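# Load two AA batteries into a remote's battery bay

## Task

Insert both AA batteries into the open battery compartment of the remote control, each with the correct polarity and fully seated against its spring contact; moving the remote is allowed.

## Robot and tools

Robot: two 6-joint arms with parallel grippers, left_arm and right_arm. In the scene frame (origin at table-top height, midway between the arms, +z up, +x out over the table), left_arm's base sits near (-0.004, +0.344, +0.004) m and right_arm's near (+0.001, -0.279, +0.007) m, both almost unrotated. The arm names do not match image left and right. A bar, a plate behind it and a low rail near the bases are fixtures up to about 3 cm above the table; nothing warns you before touching them.

Frames: each arm reports its hand pose in its own base frame. Fixed cameras and the table use the scene frame. Offsets in commands run along the arm's current Hand target axes. The gripper's fingers point along its +z and close along its y. end_effector_position is the point between the finger pads, just under 1 cm behind the tips. Reported positions and orientations may be a few cm off, more at long reach; gravity and friction can leave the gripper low, short or tilted, so check the result after each motion and correct tilt.

Command row: 14 numbers, each in [-1, 1]: dx, dy, dz, rx, ry, rz, opening for left_arm, then the same seven for right_arm. Always send all 14. The six pose numbers are an offset from that arm's Hand target as it stands when the action or move begins, not a pose; 1.0 equals 0.6 m or 180 degrees, and rx, ry, rz form one rotation vector. Repeating the same offset moves the arm further. All zeros re-requests the current Hand target. Opening is absolute: +1 fully open (about 87 mm between pads), +0.5 about 69 mm, 0 about 43 mm, -0.5 about 18 mm, -1 closed. Writing 0 for opening is a real command, so to keep a gripper as is, resend its current opening (shown under Tool commands).

execute_actions(actions, cameras): actions is a list of actions; each action is up to 15 rows, one per 1/30 s step, and a short action repeats its final row to fill 15 steps. Each row is measured from the pose at the action's start. Empty actions returns camera images and the scene number. cameras: list of names, ["all"], or [] for none; an unknown name invalidates the call.

move(target, speed, blend, opening_speed, blocking, cameras): straight-line path to an offset target. target is one 14-number row or a list of up to 15 rows; every row in the list counts from the same starting Hand targets. speed in m/s, 0.002 to 2.9 (default 0.25), one value or one per target; rotation limited to twice that in rad/s. blend in m rounds corners in a list (0 means stop at each). opening_speed is the rate of change of opening per second on the -1..+1 scale, at least 0.2. blocking=false returns early while the motion continues. Paths do not avoid obstacles or the other arm; faster moves stray more and hit harder; a target set deeper past a contact pushes harder. Keep paths away from an arm's own base. The result adds a move: line, e.g. done, off_target, moving, held or fault, plus limits such as paced or held.

wait(seconds): 0 to 10 s, arms hold their last command; a running move continues. stop(): brakes a running move. zoom_image(camera, region): enlarges [x0, y0, x1, y1] in pixels (at most 504 by 504) of the newest image from cam_head_left, cam_head_right, cam_high, cam_low, cam_left_wrist or cam_right_wrist, all 672x504. read_manual(section): only licence text. finished_scene(scene): integer number of the current scene; ends it irreversibly, so call only once both batteries sit correctly without the robot touching them.

Results: end_effector_position (m) and end_effector_quat_wxyz per arm; Hand target is the last commanded pose after clipping, and the base for the next offset; the gripper often rests short of it, and waiting does not help, so resend the missing distance. Orientation commands are clipped to within 40 degrees of the measured one each step. grip_measured is the finger position on the command scale; to grasp, command about 0.04 below the reading at first contact for full force (about 20 N per pad), less for a lighter hold. Joint torques follow joint order; joints 1-3 wrap at ±28 N m. Joint velocities may be summarized as within noise. An arm blocked by contact keeps pushing until you command it back past the gripper.

Avoid: dropping batteries or releasing them while moving, knocking anything off the table or leaving it there, fast impacts, hard shoves, contact between the two grippers or wrist cameras, pinching the other arm's fingers, and strain on the wrist camera cables. Long reaches, held loads and pushing into unreachable poses heat motors; a MOTOR HOT line appears near 75 °C, and at 90 °C that arm folds up and stays idle. Loose objects can be nudged by occasional disturbances, so recheck positions.

Each tool is called as name([rows], argument=value, ...), one row to a line, values as JSON.

## Session

execute_actions(actions=[])

Scene clock: 0.00 s.
left_arm: end_effector_position=(+0.3783, +0.0028, +0.0339) grip_measured=+1.000 end_effector_quat_wxyz=(+0.553, +0.007, +0.833, +0.025) | right_arm: end_effector_position=(+0.3773, -0.0104, +0.0361) grip_measured=+0.963 end_effector_quat_wxyz=(+0.554, +0.025, +0.832, -0.013)
Joint positions: left_arm=[-0.02 1.581 0.368 0.815 -0.052 0.032 1] | right_arm=[-0.012 1.567 0.365 0.806 0.038 0.023 0.982]
Joint velocities: within noise
Joint torques (N m): no reading
Heat: left arm: 45 °C; right arm: 37 °C.
Hand target: left_arm +0.3857, +0.0026, +0.0460; +0.570, +0.007, +0.821, +0.025 | right_arm +0.3826, -0.0106, +0.0448; +0.566, +0.025, +0.824, -0.013
Tool commands: left_gripper/opening=+1.0 right_gripper/opening=+1.0

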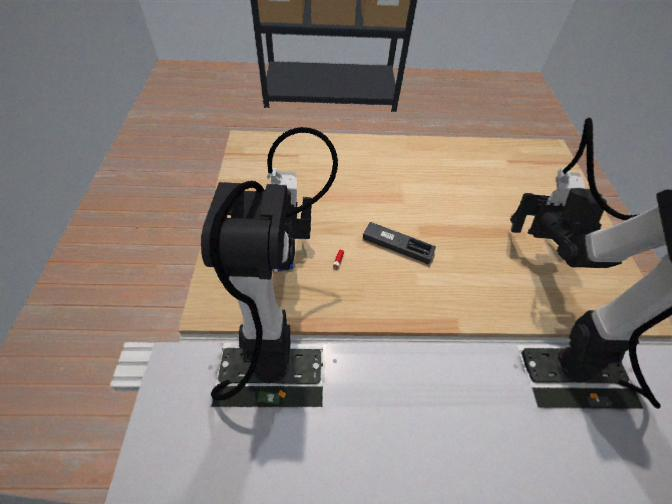

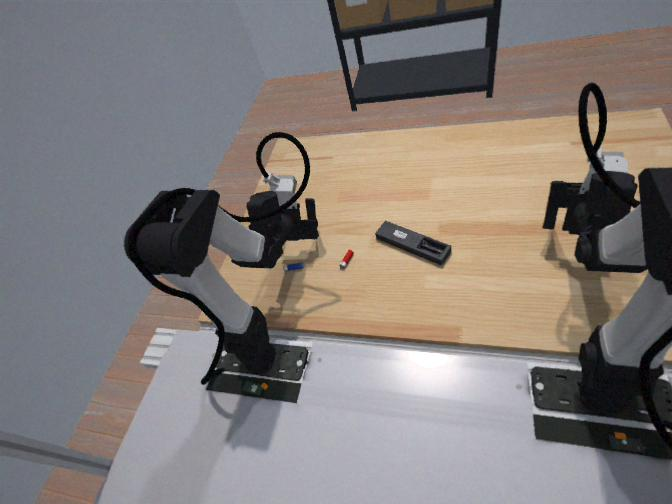

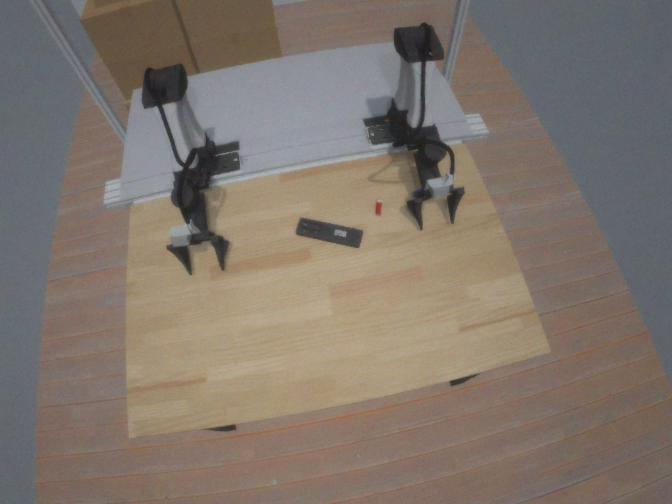

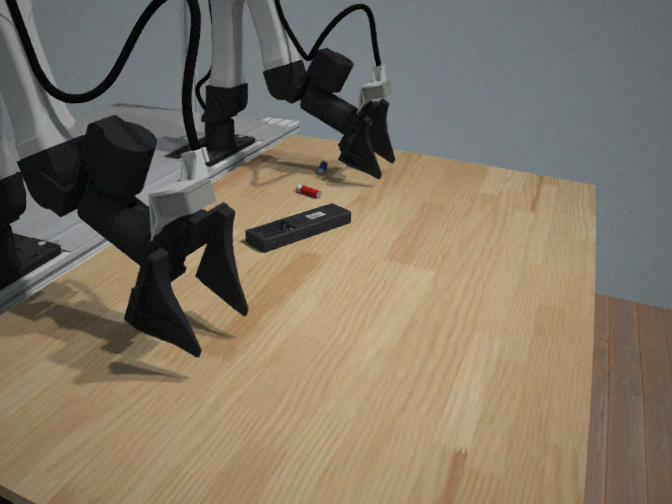

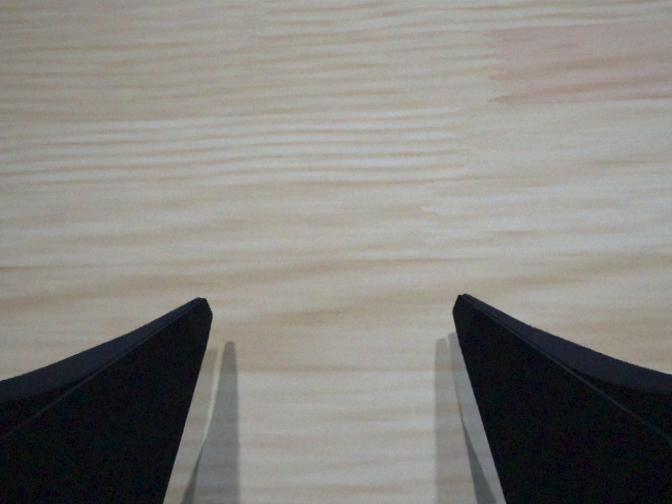

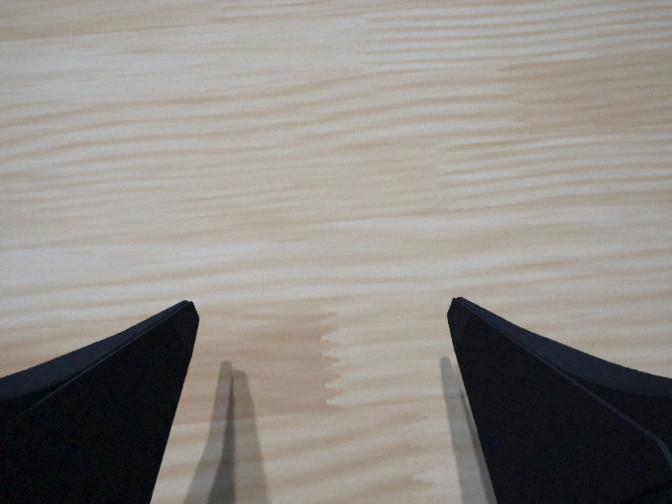

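zoom_image(camera="cam_head_left", region=[310, 190, 460, 302])

zoom_image(camera="cam_head_right", region=[270, 190, 480, 347])

zoom_image(camera="cam_high", region=[280, 180, 480, 330])

zoom_image(camera="cam_low", region=[220, 140, 400, 275])

Scaled by 3.360.

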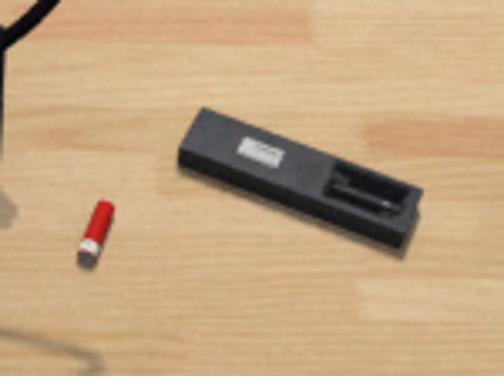

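Scaled by 2.400.

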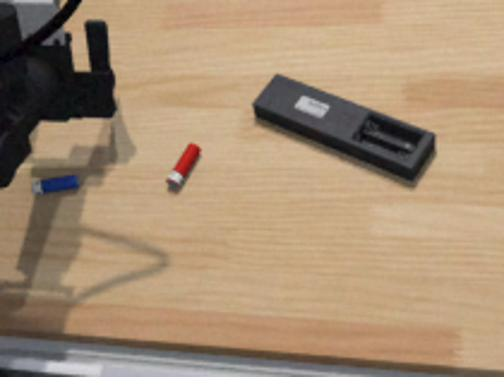

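Scaled by 2.520.

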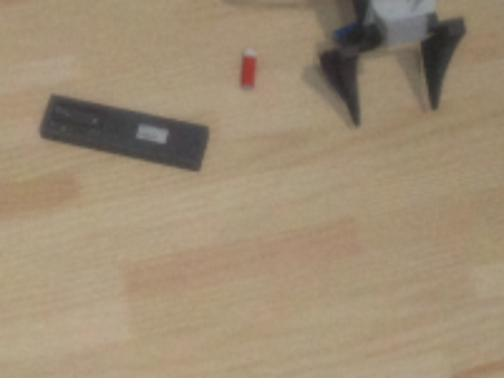

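Scaled by 2.800.

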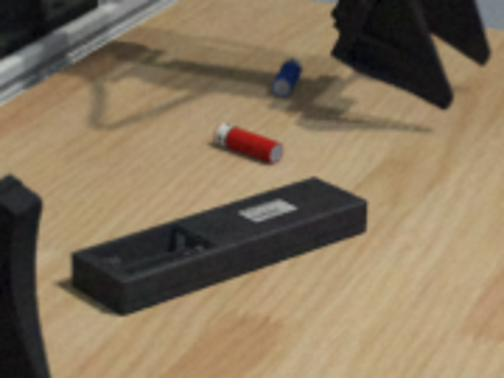

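move(target=[-0.2038, -0.3222, -0.2342, 0.0127, 0.1091, -0.0109, 1.0, 0, 0, 0, 0, 0, 0, 1.0], cameras=["cam_left_wrist", "cam_head_left", "cam_head_right"])

Scene clock: 51.67 s.
left_arm: end_effector_position=(+0.2931, -0.1954, +0.1891) grip_measured=+1.000 end_effector_quat_wxyz=(+0.407, +0.013, +0.914, +0.004) | right_arm: end_effector_position=(+0.3771, -0.0104, +0.0358) grip_measured=+0.963 end_effector_quat_wxyz=(+0.554, +0.025, +0.832, -0.013)
Joint positions: left_arm=[-0.8 1.406 1.253 -0.758 -0.559 -0.575 1] | right_arm=[-0.012 1.567 0.365 0.804 0.038 0.023 0.982]
Joint torques (N m): left_arm=[-0.35 -4.68 8.55 1.3 -0.51 -0.02] | right_arm=[-0.32 -5.57 6.06 1.87 0.03 0.05]
Heat: left arm: 48 °C; right arm: 40 °C.
Hand target: left_arm +0.3003, -0.1998, +0.2003; +0.422, +0.000, +0.907, -0.001 | right_arm +0.3826, -0.0106, +0.0448; +0.566, +0.025, +0.824, -0.013
Off the commanded pose: left_arm 0.014 m, 2 deg | right_arm 0.011 m, 2 deg.
move: off_target (left_arm, right_arm)
Images, in order (width x height): cam_head_left 672x504, cam_head_right 672x504, cam_left_wrist 672x504.

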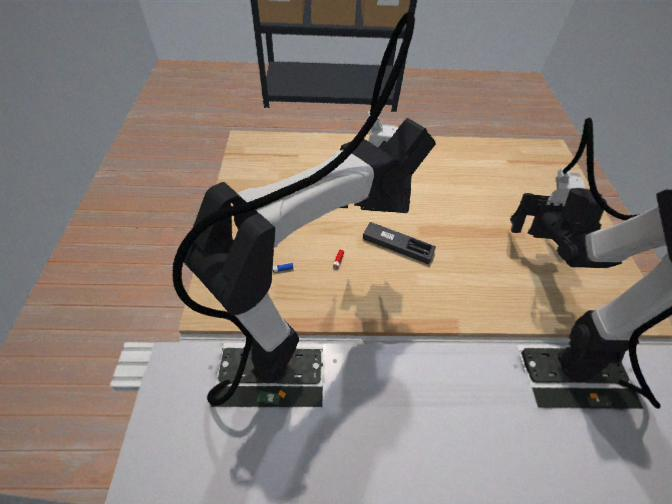

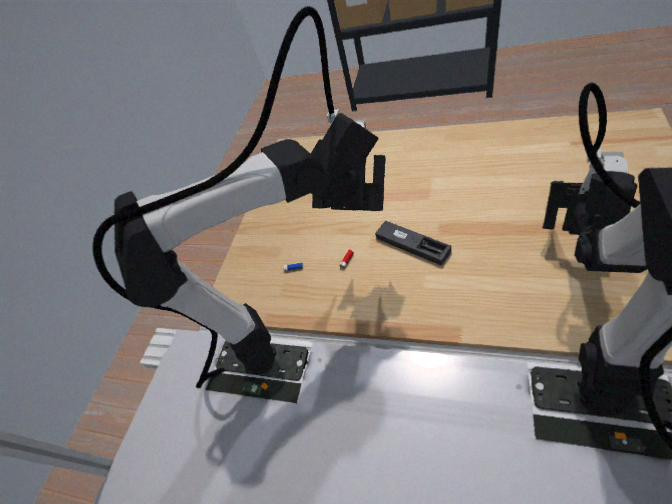

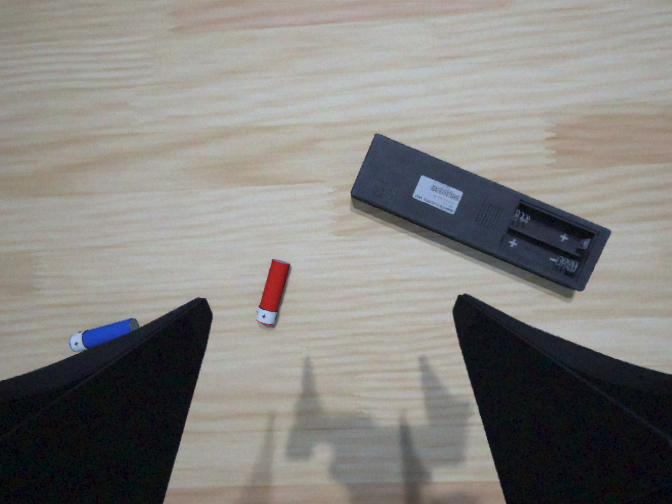

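zoom_image(camera="cam_left_wrist", region=[480, 180, 630, 300])

zoom_image(camera="cam_left_wrist", region=[50, 240, 310, 370])

Scaled by 3.360.

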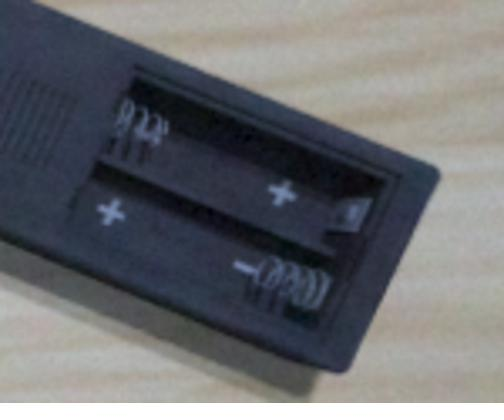

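Scaled by 1.938.

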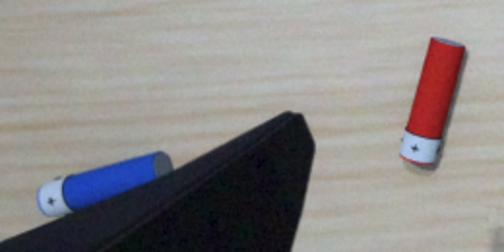

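move(target=[0.1, 0.2645, 0.11, 0, 0, 0, 1.0, 0, 0, 0, 0, 0, 0, 1.0], cameras=["cam_left_wrist"])

Scene clock: 93.57 s.
left_arm: end_effector_position=(+0.3036, -0.0412, +0.1010) grip_measured=+1.000 end_effector_quat_wxyz=(+0.397, -0.001, +0.918, +0.004) | right_arm: end_effector_position=(+0.3771, -0.0104, +0.0358) grip_measured=+0.963 end_effector_quat_wxyz=(+0.554, +0.025, +0.832, -0.013)
Joint positions: left_arm=[-0.206 1.133 0.695 -0.328 -0.158 -0.14 1] | right_arm=[-0.012 1.567 0.365 0.804 0.038 0.023 0.982]
Joint torques (N m): left_arm=[0.73 -5.07 6.19 1.83 0.01 0.25] | right_arm=[-0.31 -5.57 6.06 1.88 0.03 0.05]
Heat: left arm: 54 °C; right arm: 41 °C.
Hand target: left_arm +0.3121, -0.0413, +0.1117; +0.422, +0.000, +0.907, -0.001 | right_arm +0.3826, -0.0106, +0.0448; +0.566, +0.025, +0.824, -0.013
Off the commanded pose: left_arm 0.014 m, 3 deg | right_arm 0.010 m, 2 deg.
move: off_target (left_arm)
Images, in order (width x height): cam_left_wrist 672x504.

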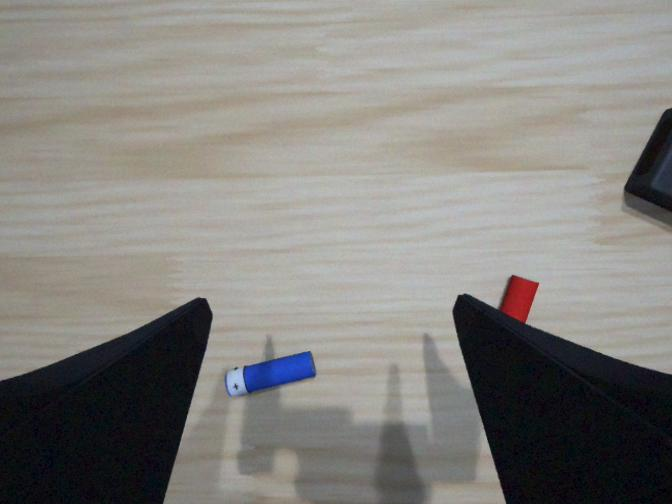

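move(target=[0.0235, -0.5217, -0.0282, 0, 0, 0, 1.0, 0, 0, 0, 0, 0, 0, 1.0], cameras=["cam_left_wrist"])

Scene clock: 101.30 s.
left_arm: end_effector_position=(+0.2824, -0.3482, +0.1048) grip_measured=+1.000 end_effector_quat_wxyz=(+0.407, +0.015, +0.913, +0.004) | right_arm: end_effector_position=(+0.3771, -0.0104, +0.0358) grip_measured=+0.963 end_effector_quat_wxyz=(+0.554, +0.025, +0.832, -0.013)
Joint positions: left_arm=[-1.095 1.917 1.506 -0.682 -0.719 -0.88 1] | right_arm=[-0.012 1.567 0.365 0.804 0.038 0.023 0.982]
Joint torques (N m): left_arm=[-0.09 -8.53 8.21 1.05 -0.69 -0.05] | right_arm=[-0.32 -5.57 6.06 1.87 0.03 0.05]
Heat: left arm: 53 °C; right arm: 41 °C.
Hand target: left_arm +0.2899, -0.3543, +0.1122; +0.422, +0.000, +0.907, -0.001 | right_arm +0.3826, -0.0106, +0.0448; +0.566, +0.025, +0.824, -0.013
Off the commanded pose: left_arm 0.012 m, 3 deg | right_arm 0.011 m, 2 deg.
move: off_target (left_arm, right_arm)
Images, in order (width x height): cam_left_wrist 672x504.

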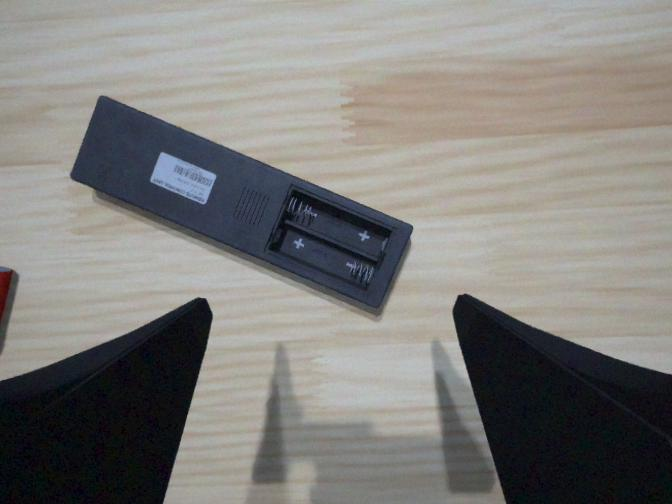

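zoom_image(camera="cam_left_wrist", region=[250, 160, 430, 320])

zoom_image(camera="cam_left_wrist", region=[50, 80, 450, 330])

Scaled by 2.800.

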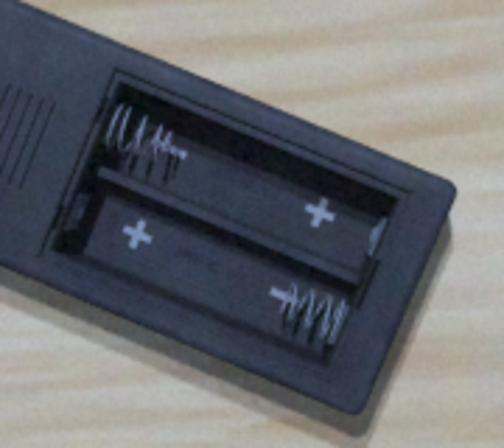

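Scaled by 1.260.

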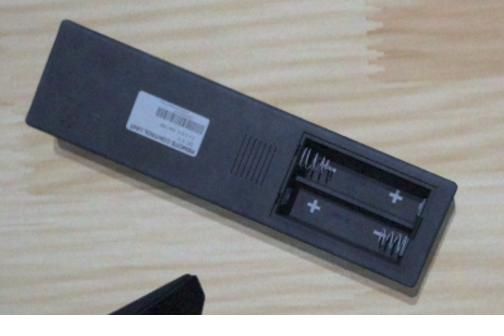

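execute_actions(actions=[], cameras=["cam_low", "cam_high"])

zoom_image(camera="cam_low", region=[235, 190, 361, 260])

Scene clock: 122.20 s.
left_arm: end_effector_position=(+0.2823, -0.3481, +0.1048) grip_measured=+1.000 end_effector_quat_wxyz=(+0.407, +0.015, +0.913, +0.004) | right_arm: end_effector_position=(+0.3771, -0.0104, +0.0358) grip_measured=+0.963 end_effector_quat_wxyz=(+0.554, +0.025, +0.832, -0.013)
Joint positions: left_arm=[-1.095 1.917 1.506 -0.683 -0.719 -0.88 1] | right_arm=[-0.012 1.567 0.365 0.804 0.038 0.023 0.982]
Joint velocities: within noise
Joint torques (N m): left_arm=[-0.06 -8.51 8.21 1.01 -0.68 -0.04] | right_arm=[-0.32 -5.59 6.06 1.87 0.03 0.04]
Heat: left arm: 54 °C; right arm: 42 °C.
Hand target: left_arm +0.2899, -0.3543, +0.1122; +0.421, +0.000, +0.907, -0.001 | right_arm +0.3826, -0.0106, +0.0448; +0.566, +0.025, +0.824, -0.013
Tool commands: left_gripper/opening=+1.0 right_gripper/opening=+1.0
Off the commanded pose: left_arm 0.012 m, 3 deg | right_arm 0.011 m, 2 deg.
Images, in order (width x height): cam_high 672x504, cam_low 672x504.

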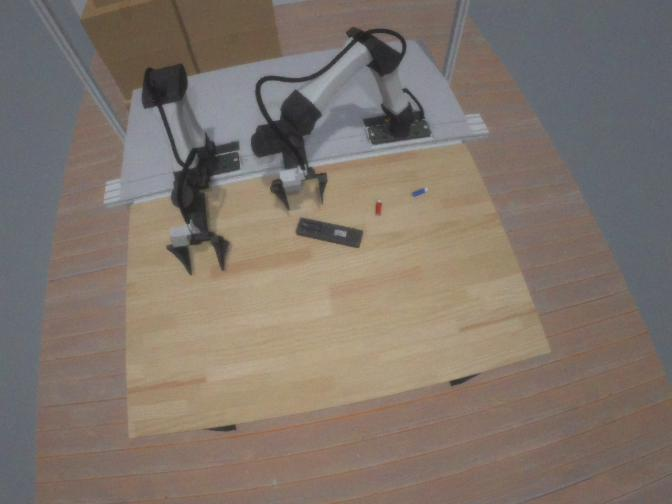

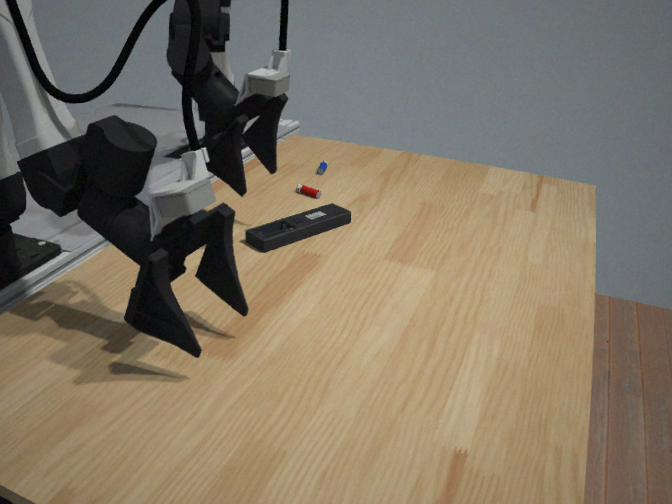

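Scaled by 4.000.

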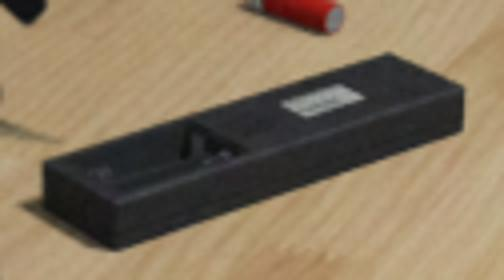

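move(target=[-0.0191, 0, 0.0928, 0, 0.2778, 0, 1.0, 0, 0, 0, 0, 0, 0, 1.0], cameras=["cam_left_wrist"])

Scene clock: 134.77 s.
left_arm: end_effector_position=(+0.3377, -0.3523, +0.0846) grip_measured=+1.000 end_effector_quat_wxyz=(+0.048, -0.010, +0.998, -0.046) | right_arm: end_effector_position=(+0.3771, -0.0104, +0.0358) grip_measured=+0.963 end_effector_quat_wxyz=(+0.554, +0.025, +0.832, -0.013)
Joint positions: left_arm=[-0.747 2.608 2.725 -1.554 0 -0.768 1] | right_arm=[-0.012 1.567 0.365 0.804 0.038 0.023 0.982]
Joint torques (N m): left_arm=[0.27 -12.3 7.25 0.42 0.08 0.24] | right_arm=[-0.31 -5.57 6.06 1.87 0.03 0.05]
Heat: left arm: 55 °C; right arm: 42 °C.
Hand target: left_arm +0.3399, -0.3543, +0.0851; -0.001, +0.000, +1.000, -0.001 | right_arm +0.3826, -0.0106, +0.0448; +0.566, +0.025, +0.824, -0.013
Off the commanded pose: left_arm 0.003 m, 8 deg | right_arm 0.011 m, 2 deg.
joint sent to its limit (left arm) — joint 4 (wrist pitch), lower limit. The joint targets are off in orientation, not in position.
move: off_target (left_arm, right_arm)
Images, in order (width x height): cam_left_wrist 672x504.

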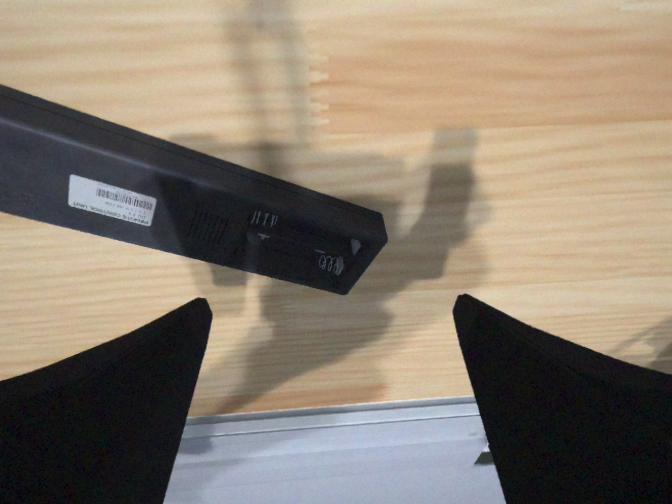

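zoom_image(camera="cam_left_wrist", region=[220, 170, 400, 310])

Scaled by 2.800.

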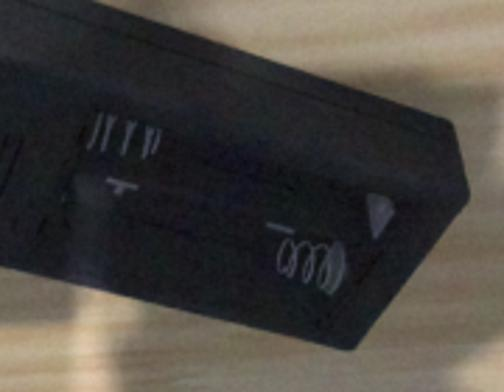

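move(target=[0.0225, 0.0927, -0.0083, 0, 0, -0.3611, 1.0, 0, 0, 0, 0, 0, 0, 1.0], cameras=["cam_left_wrist"])

Scene clock: 222.40 s.
left_arm: end_effector_position=(+0.3195, -0.2969, +0.0650) grip_measured=+1.000 end_effector_quat_wxyz=(-0.013, -0.527, +0.849, +0.034) | right_arm: end_effector_position=(+0.3771, -0.0104, +0.0357) grip_measured=+0.963 end_effector_quat_wxyz=(+0.554, +0.025, +0.832, -0.013)
Joint positions: left_arm=[-0.655 2.282 2.045 -1.407 0.001 -1.765 1] | right_arm=[-0.012 1.567 0.365 0.804 0.038 0.023 0.982]
Joint torques (N m): left_arm=[0.62 -17.81 4.93 0.2 -0.03 -0.01] | right_arm=[-0.32 -5.59 6.06 1.88 0.03 0.04]
Heat: left arm: 56 °C; right arm: 43 °C.
Hand target: left_arm +0.3265, -0.2987, +0.0901; -0.001, -0.537, +0.843, +0.000 | right_arm +0.3826, -0.0106, +0.0448; +0.566, +0.025, +0.824, -0.013
Off the commanded pose: left_arm 0.026 m, 4 deg | right_arm 0.011 m, 2 deg.
move: off_target (left_arm, right_arm)
Images, in order (width x height): cam_left_wrist 672x504.

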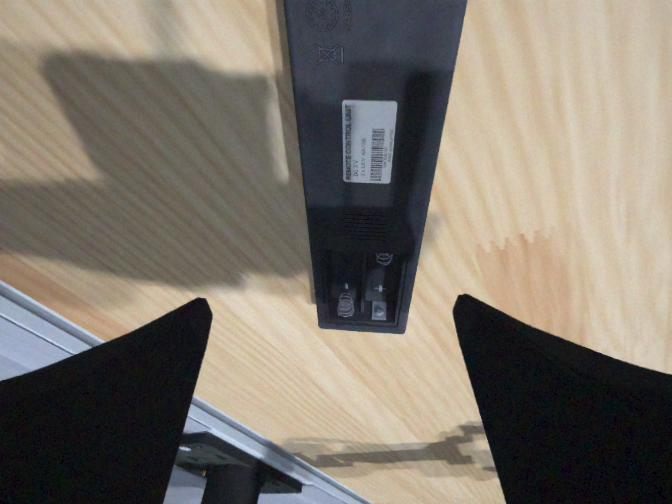

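move(target=[-0.01, -0.0233, 0.045, 0, 0, -0.0078, 1.0, 0, 0, 0, 0, 0, 0, 1.0], cameras=["cam_left_wrist"], speed=0.1)

Scene clock: 237.23 s.
left_arm: end_effector_position=(+0.3361, -0.2993, +0.0612) grip_measured=+1.000 end_effector_quat_wxyz=(-0.004, -0.538, +0.843, +0.008) | right_arm: end_effector_position=(+0.3771, -0.0104, +0.0357) grip_measured=+0.963 end_effector_quat_wxyz=(+0.554, +0.025, +0.832, -0.013)
Joint positions: left_arm=[-0.636 2.282 2.03 -1.338 0.001 -1.771 1] | right_arm=[-0.012 1.567 0.365 0.804 0.038 0.023 0.982]
Joint torques (N m): left_arm=[0.68 -12.44 5 0.31 -0.04 -0.04] | right_arm=[-0.32 -5.57 6.06 1.87 0.03 0.04]
Heat: left arm: 58 °C; right arm: 44 °C.
Hand target: left_arm +0.3416, -0.2992, +0.0631; -0.001, -0.548, +0.837, +0.000 | right_arm +0.3826, -0.0106, +0.0448; +0.566, +0.025, +0.824, -0.013
Off the commanded pose: left_arm 0.006 m, 2 deg | right_arm 0.011 m, 2 deg.
move: off_target (right_arm)
Images, in order (width x height): cam_left_wrist 672x504.

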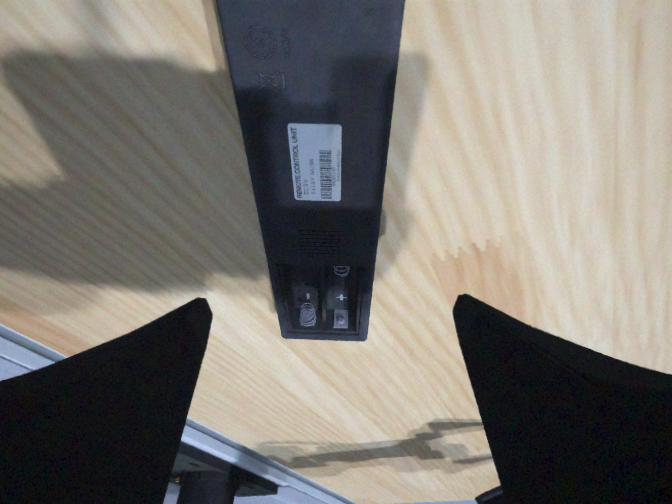

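move(target=[0, 0.0082, 0.0583, 0, 0, 0, 1.0, 0, 0, 0, 0, 0, 0, 1.0], cameras=["cam_left_wrist"], speed=0.1)

Scene clock: 244.57 s.
left_arm: end_effector_position=(+0.3313, -0.2957, +0.0220) grip_measured=+1.000 end_effector_quat_wxyz=(-0.006, -0.538, +0.843, +0.013) | right_arm: end_effector_position=(+0.3771, -0.0104, +0.0357) grip_measured=+0.963 end_effector_quat_wxyz=(+0.554, +0.025, +0.832, -0.013)
Joint positions: left_arm=[-0.636 2.282 1.874 -1.193 0.001 -1.774 1] | right_arm=[-0.012 1.567 0.365 0.804 0.038 0.023 0.982]
Joint torques (N m): left_arm=[0.47 -13.3 4.98 0.28 -0.04 -0.04] | right_arm=[-0.32 -5.57 6.06 1.87 0.03 0.04]
Heat: left arm: 57 °C; right arm: 44 °C.
Hand target: left_arm +0.3370, -0.2973, +0.0281; -0.001, -0.548, +0.837, +0.000 | right_arm +0.3826, -0.0106, +0.0448; +0.566, +0.025, +0.824, -0.013
Off the commanded pose: left_arm 0.009 m, 2 deg | right_arm 0.011 m, 2 deg.
move: off_target (right_arm)
Images, in order (width x height): cam_left_wrist 672x504.

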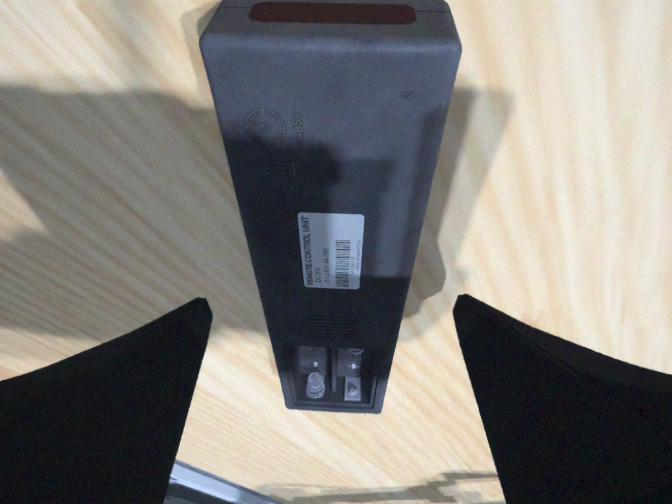

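move(target=[0.003, 0, 0.02, 0, 0, 0, 1.0, 0, 0, 0, 0, 0, 0, 1.0], cameras=["cam_left_wrist", "cam_low"], speed=0.05)

Scene clock: 249.93 s.
left_arm: end_effector_position=(+0.3327, -0.2966, +0.0147) grip_measured=+1.000 end_effector_quat_wxyz=(-0.004, -0.540, +0.841, +0.008) | right_arm: end_effector_position=(+0.3771, -0.0104, +0.0357) grip_measured=+0.963 end_effector_quat_wxyz=(+0.554, +0.025, +0.832, -0.013)
Joint positions: left_arm=[-0.636 2.282 1.845 -1.152 0.001 -1.778 1] | right_arm=[-0.012 1.567 0.365 0.804 0.038 0.023 0.982]
Joint torques (N m): left_arm=[0.03 -12.21 4.93 0.28 -0.03 -0.05] | right_arm=[-0.32 -5.59 6.06 1.88 0.03 0.05]
Heat: left arm: 57 °C; right arm: 44 °C.
Hand target: left_arm +0.3363, -0.2990, +0.0161; -0.001, -0.548, +0.837, +0.000 | right_arm +0.3826, -0.0106, +0.0448; +0.566, +0.025, +0.824, -0.013
Off the commanded pose: left_arm 0.005 m, 1 deg | right_arm 0.011 m, 2 deg.
move: off_target (right_arm)
Images, in order (width x height): cam_low 672x504, cam_left_wrist 672x504.

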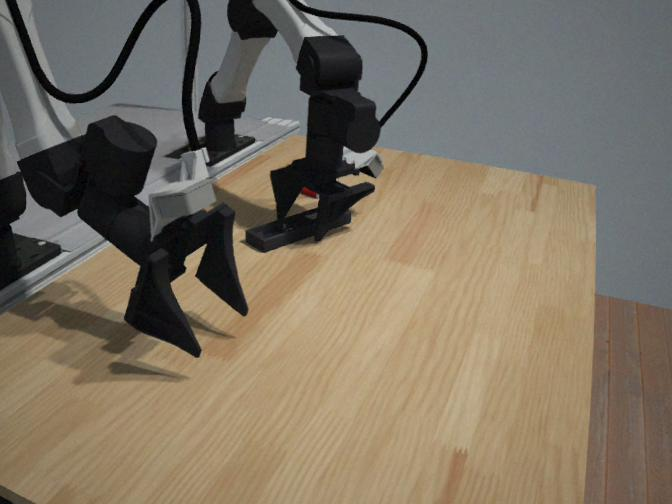

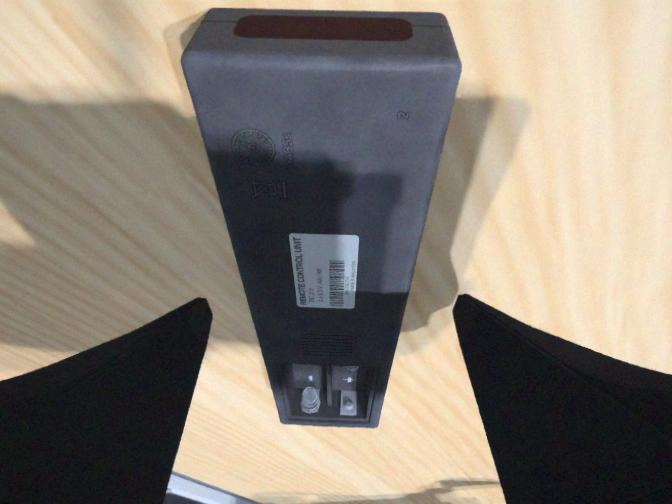

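move([
  [0, 0, 0.0117, 0, 0, 0, 1.0, 0, 0, 0, 0, 0, 0, 1.0],
  [0, 0, 0.0117, 0, 0, 0, 0.0, 0, 0, 0, 0, 0, 0, 1.0],
], cameras=["cam_left_wrist"], speed=0.05, opening_speed=0.8)

Scene clock: 256.37 s.
left_arm: end_effector_position=(+0.3332, -0.2972, +0.0103) grip_measured=+0.089 end_effector_quat_wxyz=(-0.003, -0.541, +0.841, +0.005) | right_arm: end_effector_position=(+0.3771, -0.0104, +0.0357) grip_measured=+0.963 end_effector_quat_wxyz=(+0.554, +0.025, +0.832, -0.013)
Joint positions: left_arm=[-0.636 2.282 1.827 -1.127 0.002 -1.779 0.545] | right_arm=[-0.012 1.567 0.365 0.804 0.038 0.023 0.982]
Joint torques (N m): left_arm=[0.06 -11.6 5 0.31 -0.04 -0.03] | right_arm=[-0.32 -5.57 6.06 1.87 0.03 0.05]
Heat: left arm: 56 °C; right arm: 44 °C.
Hand target: left_arm +0.3362, -0.2990, +0.0091; -0.001, -0.548, +0.837, +0.000 | right_arm +0.3826, -0.0106, +0.0448; +0.566, +0.025, +0.824, -0.013
Off the commanded pose: left_arm 0.004 m, 1 deg | right_arm 0.011 m, 2 deg.
move: off_target (right_arm)
Images, in order (width x height): cam_left_wrist 672x504.

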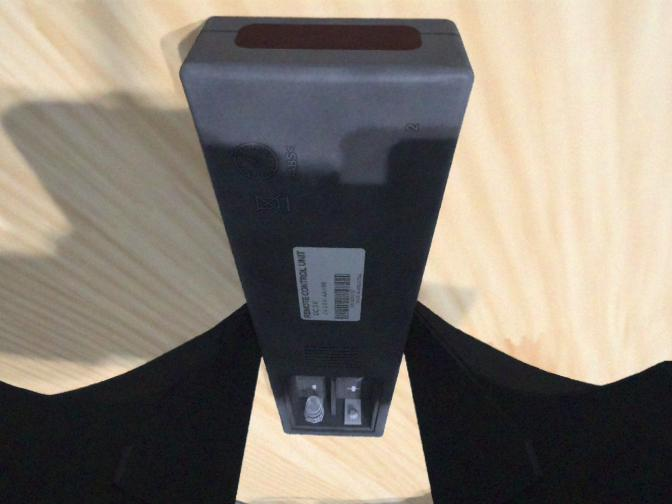

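zoom_image(camera="cam_left_wrist", region=[260, 340, 410, 450])

Scaled by 3.360.

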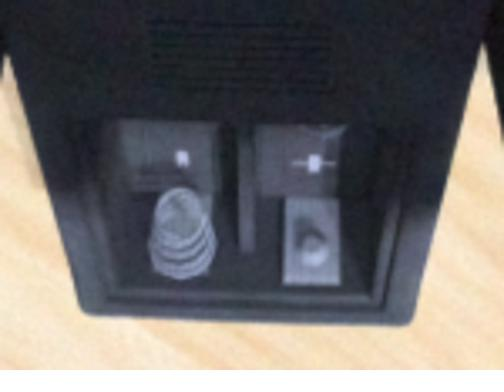

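move(target=[0, 0, -0.055, 0, 0, 0, 0.0, 0, 0, 0, 0, 0, 0, 1.0], cameras=["cam_left_wrist", "cam_low"], speed=0.08)

Scene clock: 265.67 s.
left_arm: end_effector_position=(+0.3293, -0.2943, +0.0244) grip_measured=+0.089 end_effector_quat_wxyz=(-0.008, -0.541, +0.841, +0.019) | right_arm: end_effector_position=(+0.3771, -0.0104, +0.0357) grip_measured=+0.963 end_effector_quat_wxyz=(+0.554, +0.025, +0.832, -0.013)
Joint positions: left_arm=[-0.636 2.282 1.884 -1.214 0.002 -1.779 0.545] | right_arm=[-0.012 1.567 0.365 0.804 0.038 0.023 0.982]
Joint torques (N m): left_arm=[0.05 -14.15 7.38 -0.01 -0.03 -0.02] | right_arm=[-0.32 -5.57 6.05 1.88 0.03 0.04]
Heat: left arm: 55 °C; right arm: 44 °C.
Hand target: left_arm +0.3363, -0.2989, +0.0420; -0.001, -0.548, +0.837, +0.000 | right_arm +0.3826, -0.0106, +0.0448; +0.566, +0.025, +0.824, -0.013
Off the commanded pose: left_arm 0.020 m, 2 deg | right_arm 0.011 m, 2 deg.
move: off_target (left_arm, right_arm)
Images, in order (width x height): cam_low 672x504, cam_left_wrist 672x504.

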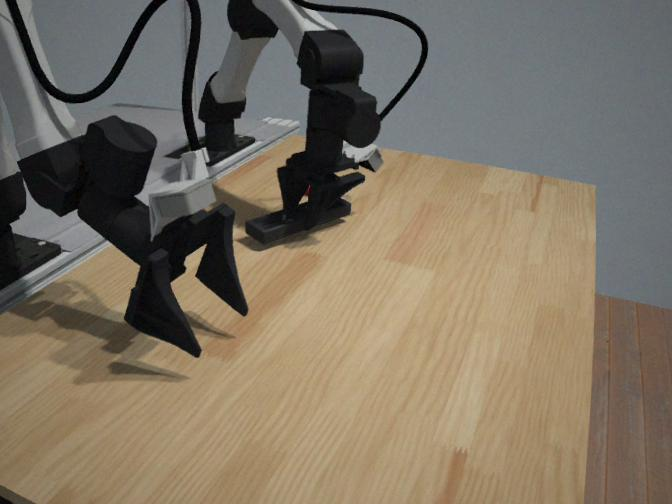

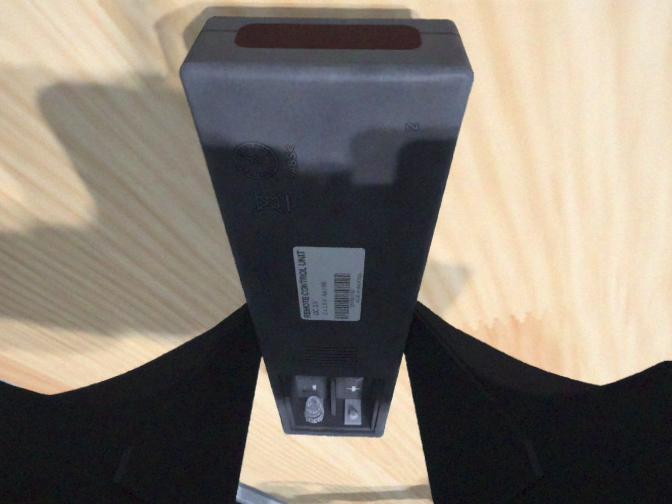

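move(target=[0.0255, 0.0543, -0.0167, 0, 0, 0.514, 0.0, 0, 0, 0, 0, 0, 0, 1.0], cameras=["cam_left_wrist"], speed=0.25)

Scene clock: 274.73 s.
left_arm: end_effector_position=(+0.2986, -0.2954, +0.0507) grip_measured=+0.089 end_effector_quat_wxyz=(-0.003, +0.218, +0.976, +0.001) | right_arm: end_effector_position=(+0.3771, -0.0104, +0.0357) grip_measured=+0.963 end_effector_quat_wxyz=(+0.554, +0.025, +0.832, -0.013)
Joint positions: left_arm=[-0.749 2.368 2.135 -1.344 0.002 -0.309 0.545] | right_arm=[-0.012 1.567 0.365 0.804 0.038 0.023 0.982]
Joint torques (N m): left_arm=[-0.65 -11.12 7.79 0.16 0.01 0.25] | right_arm=[-0.34 -5.57 6.08 1.88 0.03 0.05]
Heat: left arm: 56 °C; right arm: 44 °C.
Hand target: left_arm +0.3003, -0.2999, +0.0521; -0.001, +0.226, +0.974, -0.001 | right_arm +0.3826, -0.0106, +0.0448; +0.566, +0.025, +0.824, -0.013
Off the commanded pose: left_arm 0.005 m, 1 deg | right_arm 0.011 m, 2 deg.
move: off_target (right_arm)
Images, in order (width x height): cam_left_wrist 672x504.

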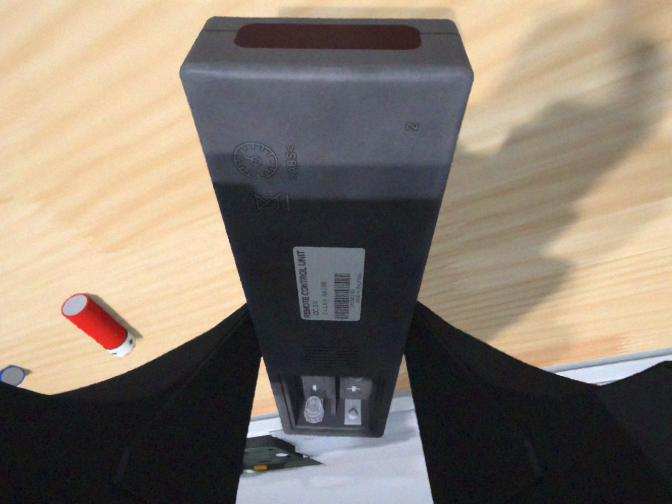

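move(target=[0.0603, -0.0296, 0.0, 0, 0, 0.518, 0.0, 0, 0, 0, 0, 0, 0, 1.0], cameras=["cam_left_wrist", "cam_head_left", "cam_low"], speed=0.25)

Scene clock: 285.43 s.
left_arm: end_effector_position=(+0.2559, -0.2913, +0.0285) grip_measured=+0.089 end_effector_quat_wxyz=(-0.039, +0.858, +0.513, -0.004) | right_arm: end_effector_position=(+0.3771, -0.0104, +0.0357) grip_measured=+0.963 end_effector_quat_wxyz=(+0.554, +0.025, +0.832, -0.013)
Joint positions: left_arm=[-0.946 2.205 1.763 -1.208 0.002 1.118 0.545] | right_arm=[-0.012 1.567 0.365 0.804 0.038 0.023 0.982]
Joint torques (N m): left_arm=[-0.58 -17.55 5.05 0.22 0.09 0.3] | right_arm=[-0.32 -5.57 6.05 1.87 0.03 0.05]
Heat: left arm: 58 °C; right arm: 44 °C.
Hand target: left_arm +0.2600, -0.3000, +0.0523; +0.000, +0.863, +0.505, -0.001 | right_arm +0.3826, -0.0106, +0.0448; +0.566, +0.025, +0.824, -0.013
Off the commanded pose: left_arm 0.026 m, 5 deg | right_arm 0.011 m, 2 deg.
move: off_target (left_arm, right_arm)
Images, in order (width x height): cam_head_left 672x504, cam_low 672x504, cam_left_wrist 672x504.

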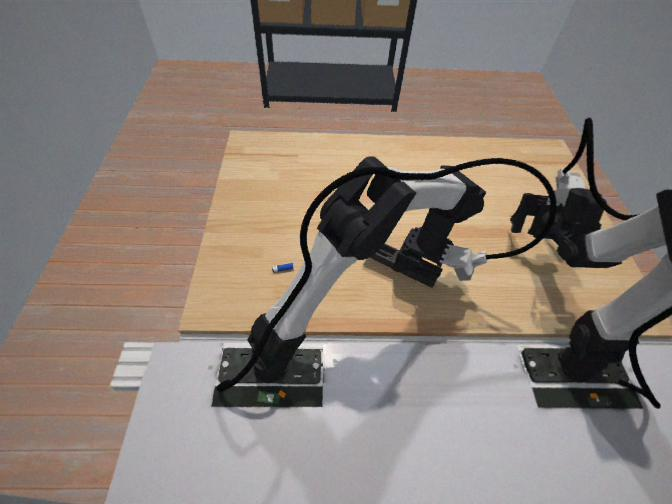

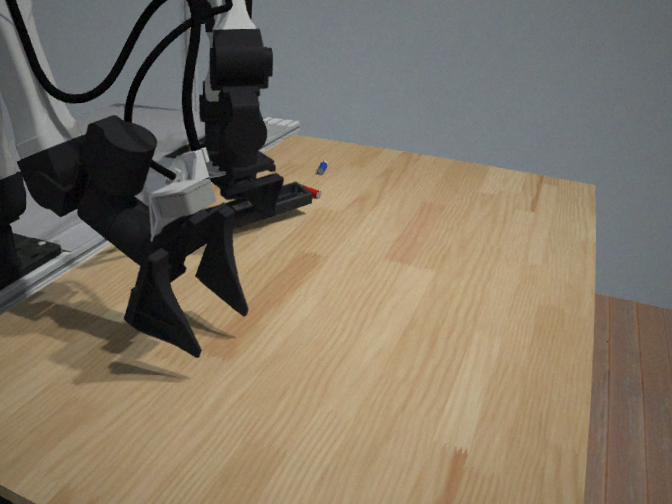

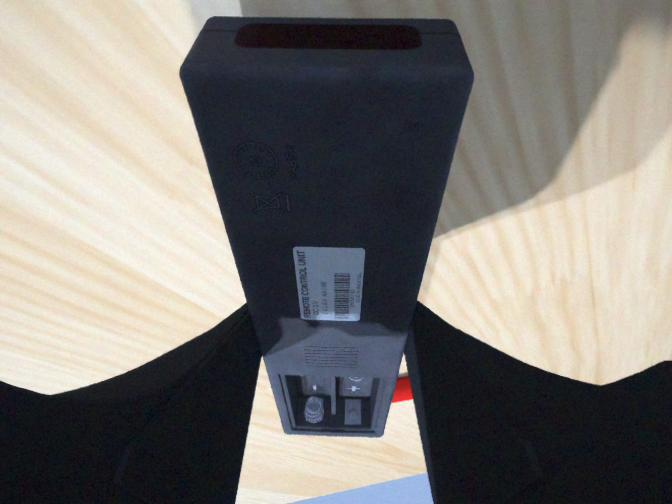

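move(target=[0, 0, 0.0167, -0.0229, -0.0101, 0, 0.0, 0, 0, 0, 0, 0, 0, 1.0], cameras=["cam_low"], speed=0.1)

Scene clock: 295.37 s.
left_arm: end_effector_position=(+0.2550, -0.2900, +0.0192) grip_measured=+0.089 end_effector_quat_wxyz=(-0.001, +0.858, +0.513, -0.001) | right_arm: end_effector_position=(+0.3771, -0.0104, +0.0357) grip_measured=+0.963 end_effector_quat_wxyz=(+0.554, +0.025, +0.832, -0.013)
Joint positions: left_arm=[-0.946 2.13 1.615 -1.057 0.002 1.118 0.545] | right_arm=[-0.012 1.567 0.365 0.804 0.038 0.023 0.982]
Joint torques (N m): left_arm=[-0.62 -16.73 5.11 0.36 0.07 0.28] | right_arm=[-0.32 -5.57 6.06 1.88 0.03 0.05]
Heat: left arm: 62 °C; right arm: 44 °C.
Hand target: left_arm +0.2600, -0.3000, +0.0422; +0.039, +0.863, +0.504, +0.003 | right_arm +0.3826, -0.0106, +0.0448; +0.566, +0.025, +0.824, -0.013
Off the commanded pose: left_arm 0.026 m, 5 deg | right_arm 0.011 m, 2 deg.
move: off_target (left_arm, right_arm)
Images, in order (width x height): cam_low 672x504.

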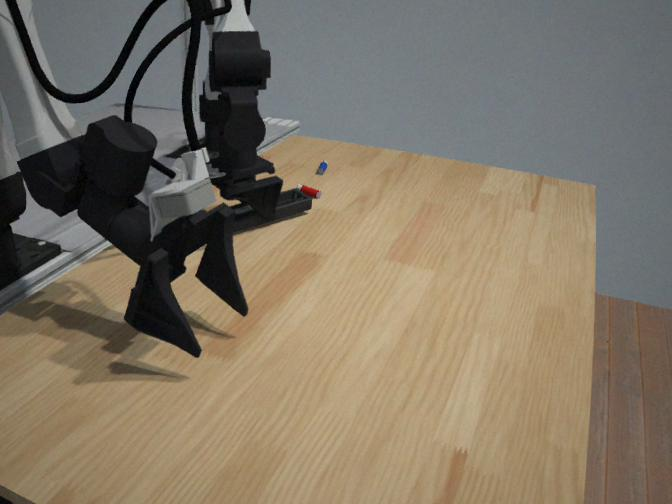

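move(target=[0, 0, 0.0167, 0, 0, 0, 0.0, 0, 0, 0, 0, 0, 0, 1.0], cameras=["cam_low"], speed=0.06)

Scene clock: 298.40 s.
left_arm: end_effector_position=(+0.2558, -0.2912, +0.0138) grip_measured=+0.089 end_effector_quat_wxyz=(+0.005, +0.858, +0.513, +0.000) | right_arm: end_effector_position=(+0.3771, -0.0104, +0.0357) grip_measured=+0.963 end_effector_quat_wxyz=(+0.554, +0.025, +0.832, -0.013)
Joint positions: left_arm=[-0.946 2.13 1.594 -1.024 0.002 1.118 0.545] | right_arm=[-0.012 1.567 0.365 0.804 0.038 0.023 0.982]
Joint velocities: left_arm=[within noise] | right_arm=[-0.002 -0.032 0.007 0.037 -0.154 -0.081 0.003]
Joint torques (N m): left_arm=[-0.62 -15.5 5.12 0.41 0.07 0.28] | right_arm=[-0.32 -5.59 6.08 1.88 0.02 0.04]
Heat: left arm: 62 °C; right arm: 44 °C.
Hand target: left_arm +0.2604, -0.3006, +0.0322; +0.039, +0.863, +0.504, +0.003 | right_arm +0.3826, -0.0106, +0.0448; +0.566, +0.025, +0.824, -0.013
Off the commanded pose: left_arm 0.021 m, 4 deg | right_arm 0.011 m, 2 deg.
move: off_target (left_arm, right_arm)
Images, in order (width x height): cam_low 672x504.

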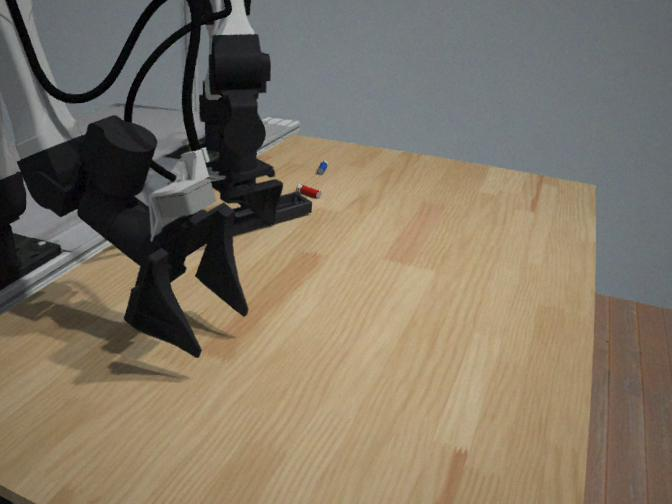

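move(target=[0, 0, 0.0117, 0, 0, 0, 0.0, 0, 0, 0, 0, 0, 0, 1.0], cameras=["cam_low"], speed=0.06)

Scene clock: 300.47 s.
left_arm: end_effector_position=(+0.2561, -0.2916, +0.0112) grip_measured=+0.089 end_effector_quat_wxyz=(+0.008, +0.858, +0.513, +0.000) | right_arm: end_effector_position=(+0.3771, -0.0104, +0.0357) grip_measured=+0.963 end_effector_quat_wxyz=(+0.554, +0.025, +0.832, -0.013)
Joint positions: left_arm=[-0.946 2.13 1.583 -1.008 0.002 1.118 0.545] | right_arm=[-0.012 1.567 0.365 0.804 0.038 0.023 0.982]
Joint torques (N m): left_arm=[-0.65 -14.6 4.86 0.5 0.07 0.28] | right_arm=[-0.32 -5.57 6.06 1.88 0.02 0.04]
Heat: left arm: 62 °C; right arm: 44 °C.
Hand target: left_arm +0.2607, -0.3010, +0.0252; +0.039, +0.863, +0.504, +0.003 | right_arm +0.3826, -0.0106, +0.0448; +0.566, +0.025, +0.824, -0.013
Off the commanded pose: left_arm 0.018 m, 4 deg | right_arm 0.011 m, 2 deg.
move: off_target (left_arm, right_arm)
Images, in order (width x height): cam_low 672x504.

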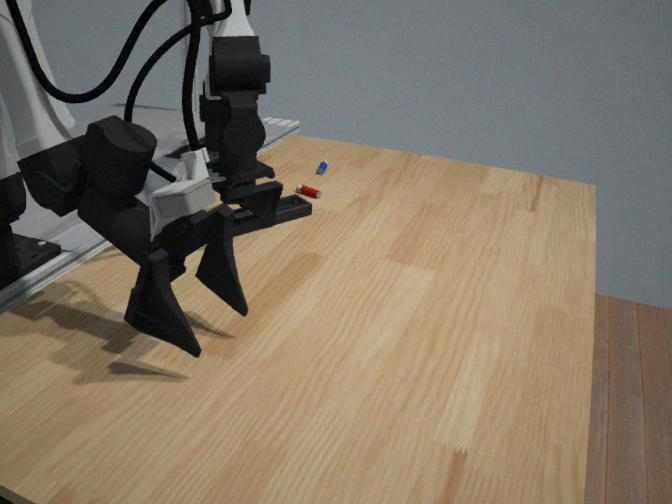

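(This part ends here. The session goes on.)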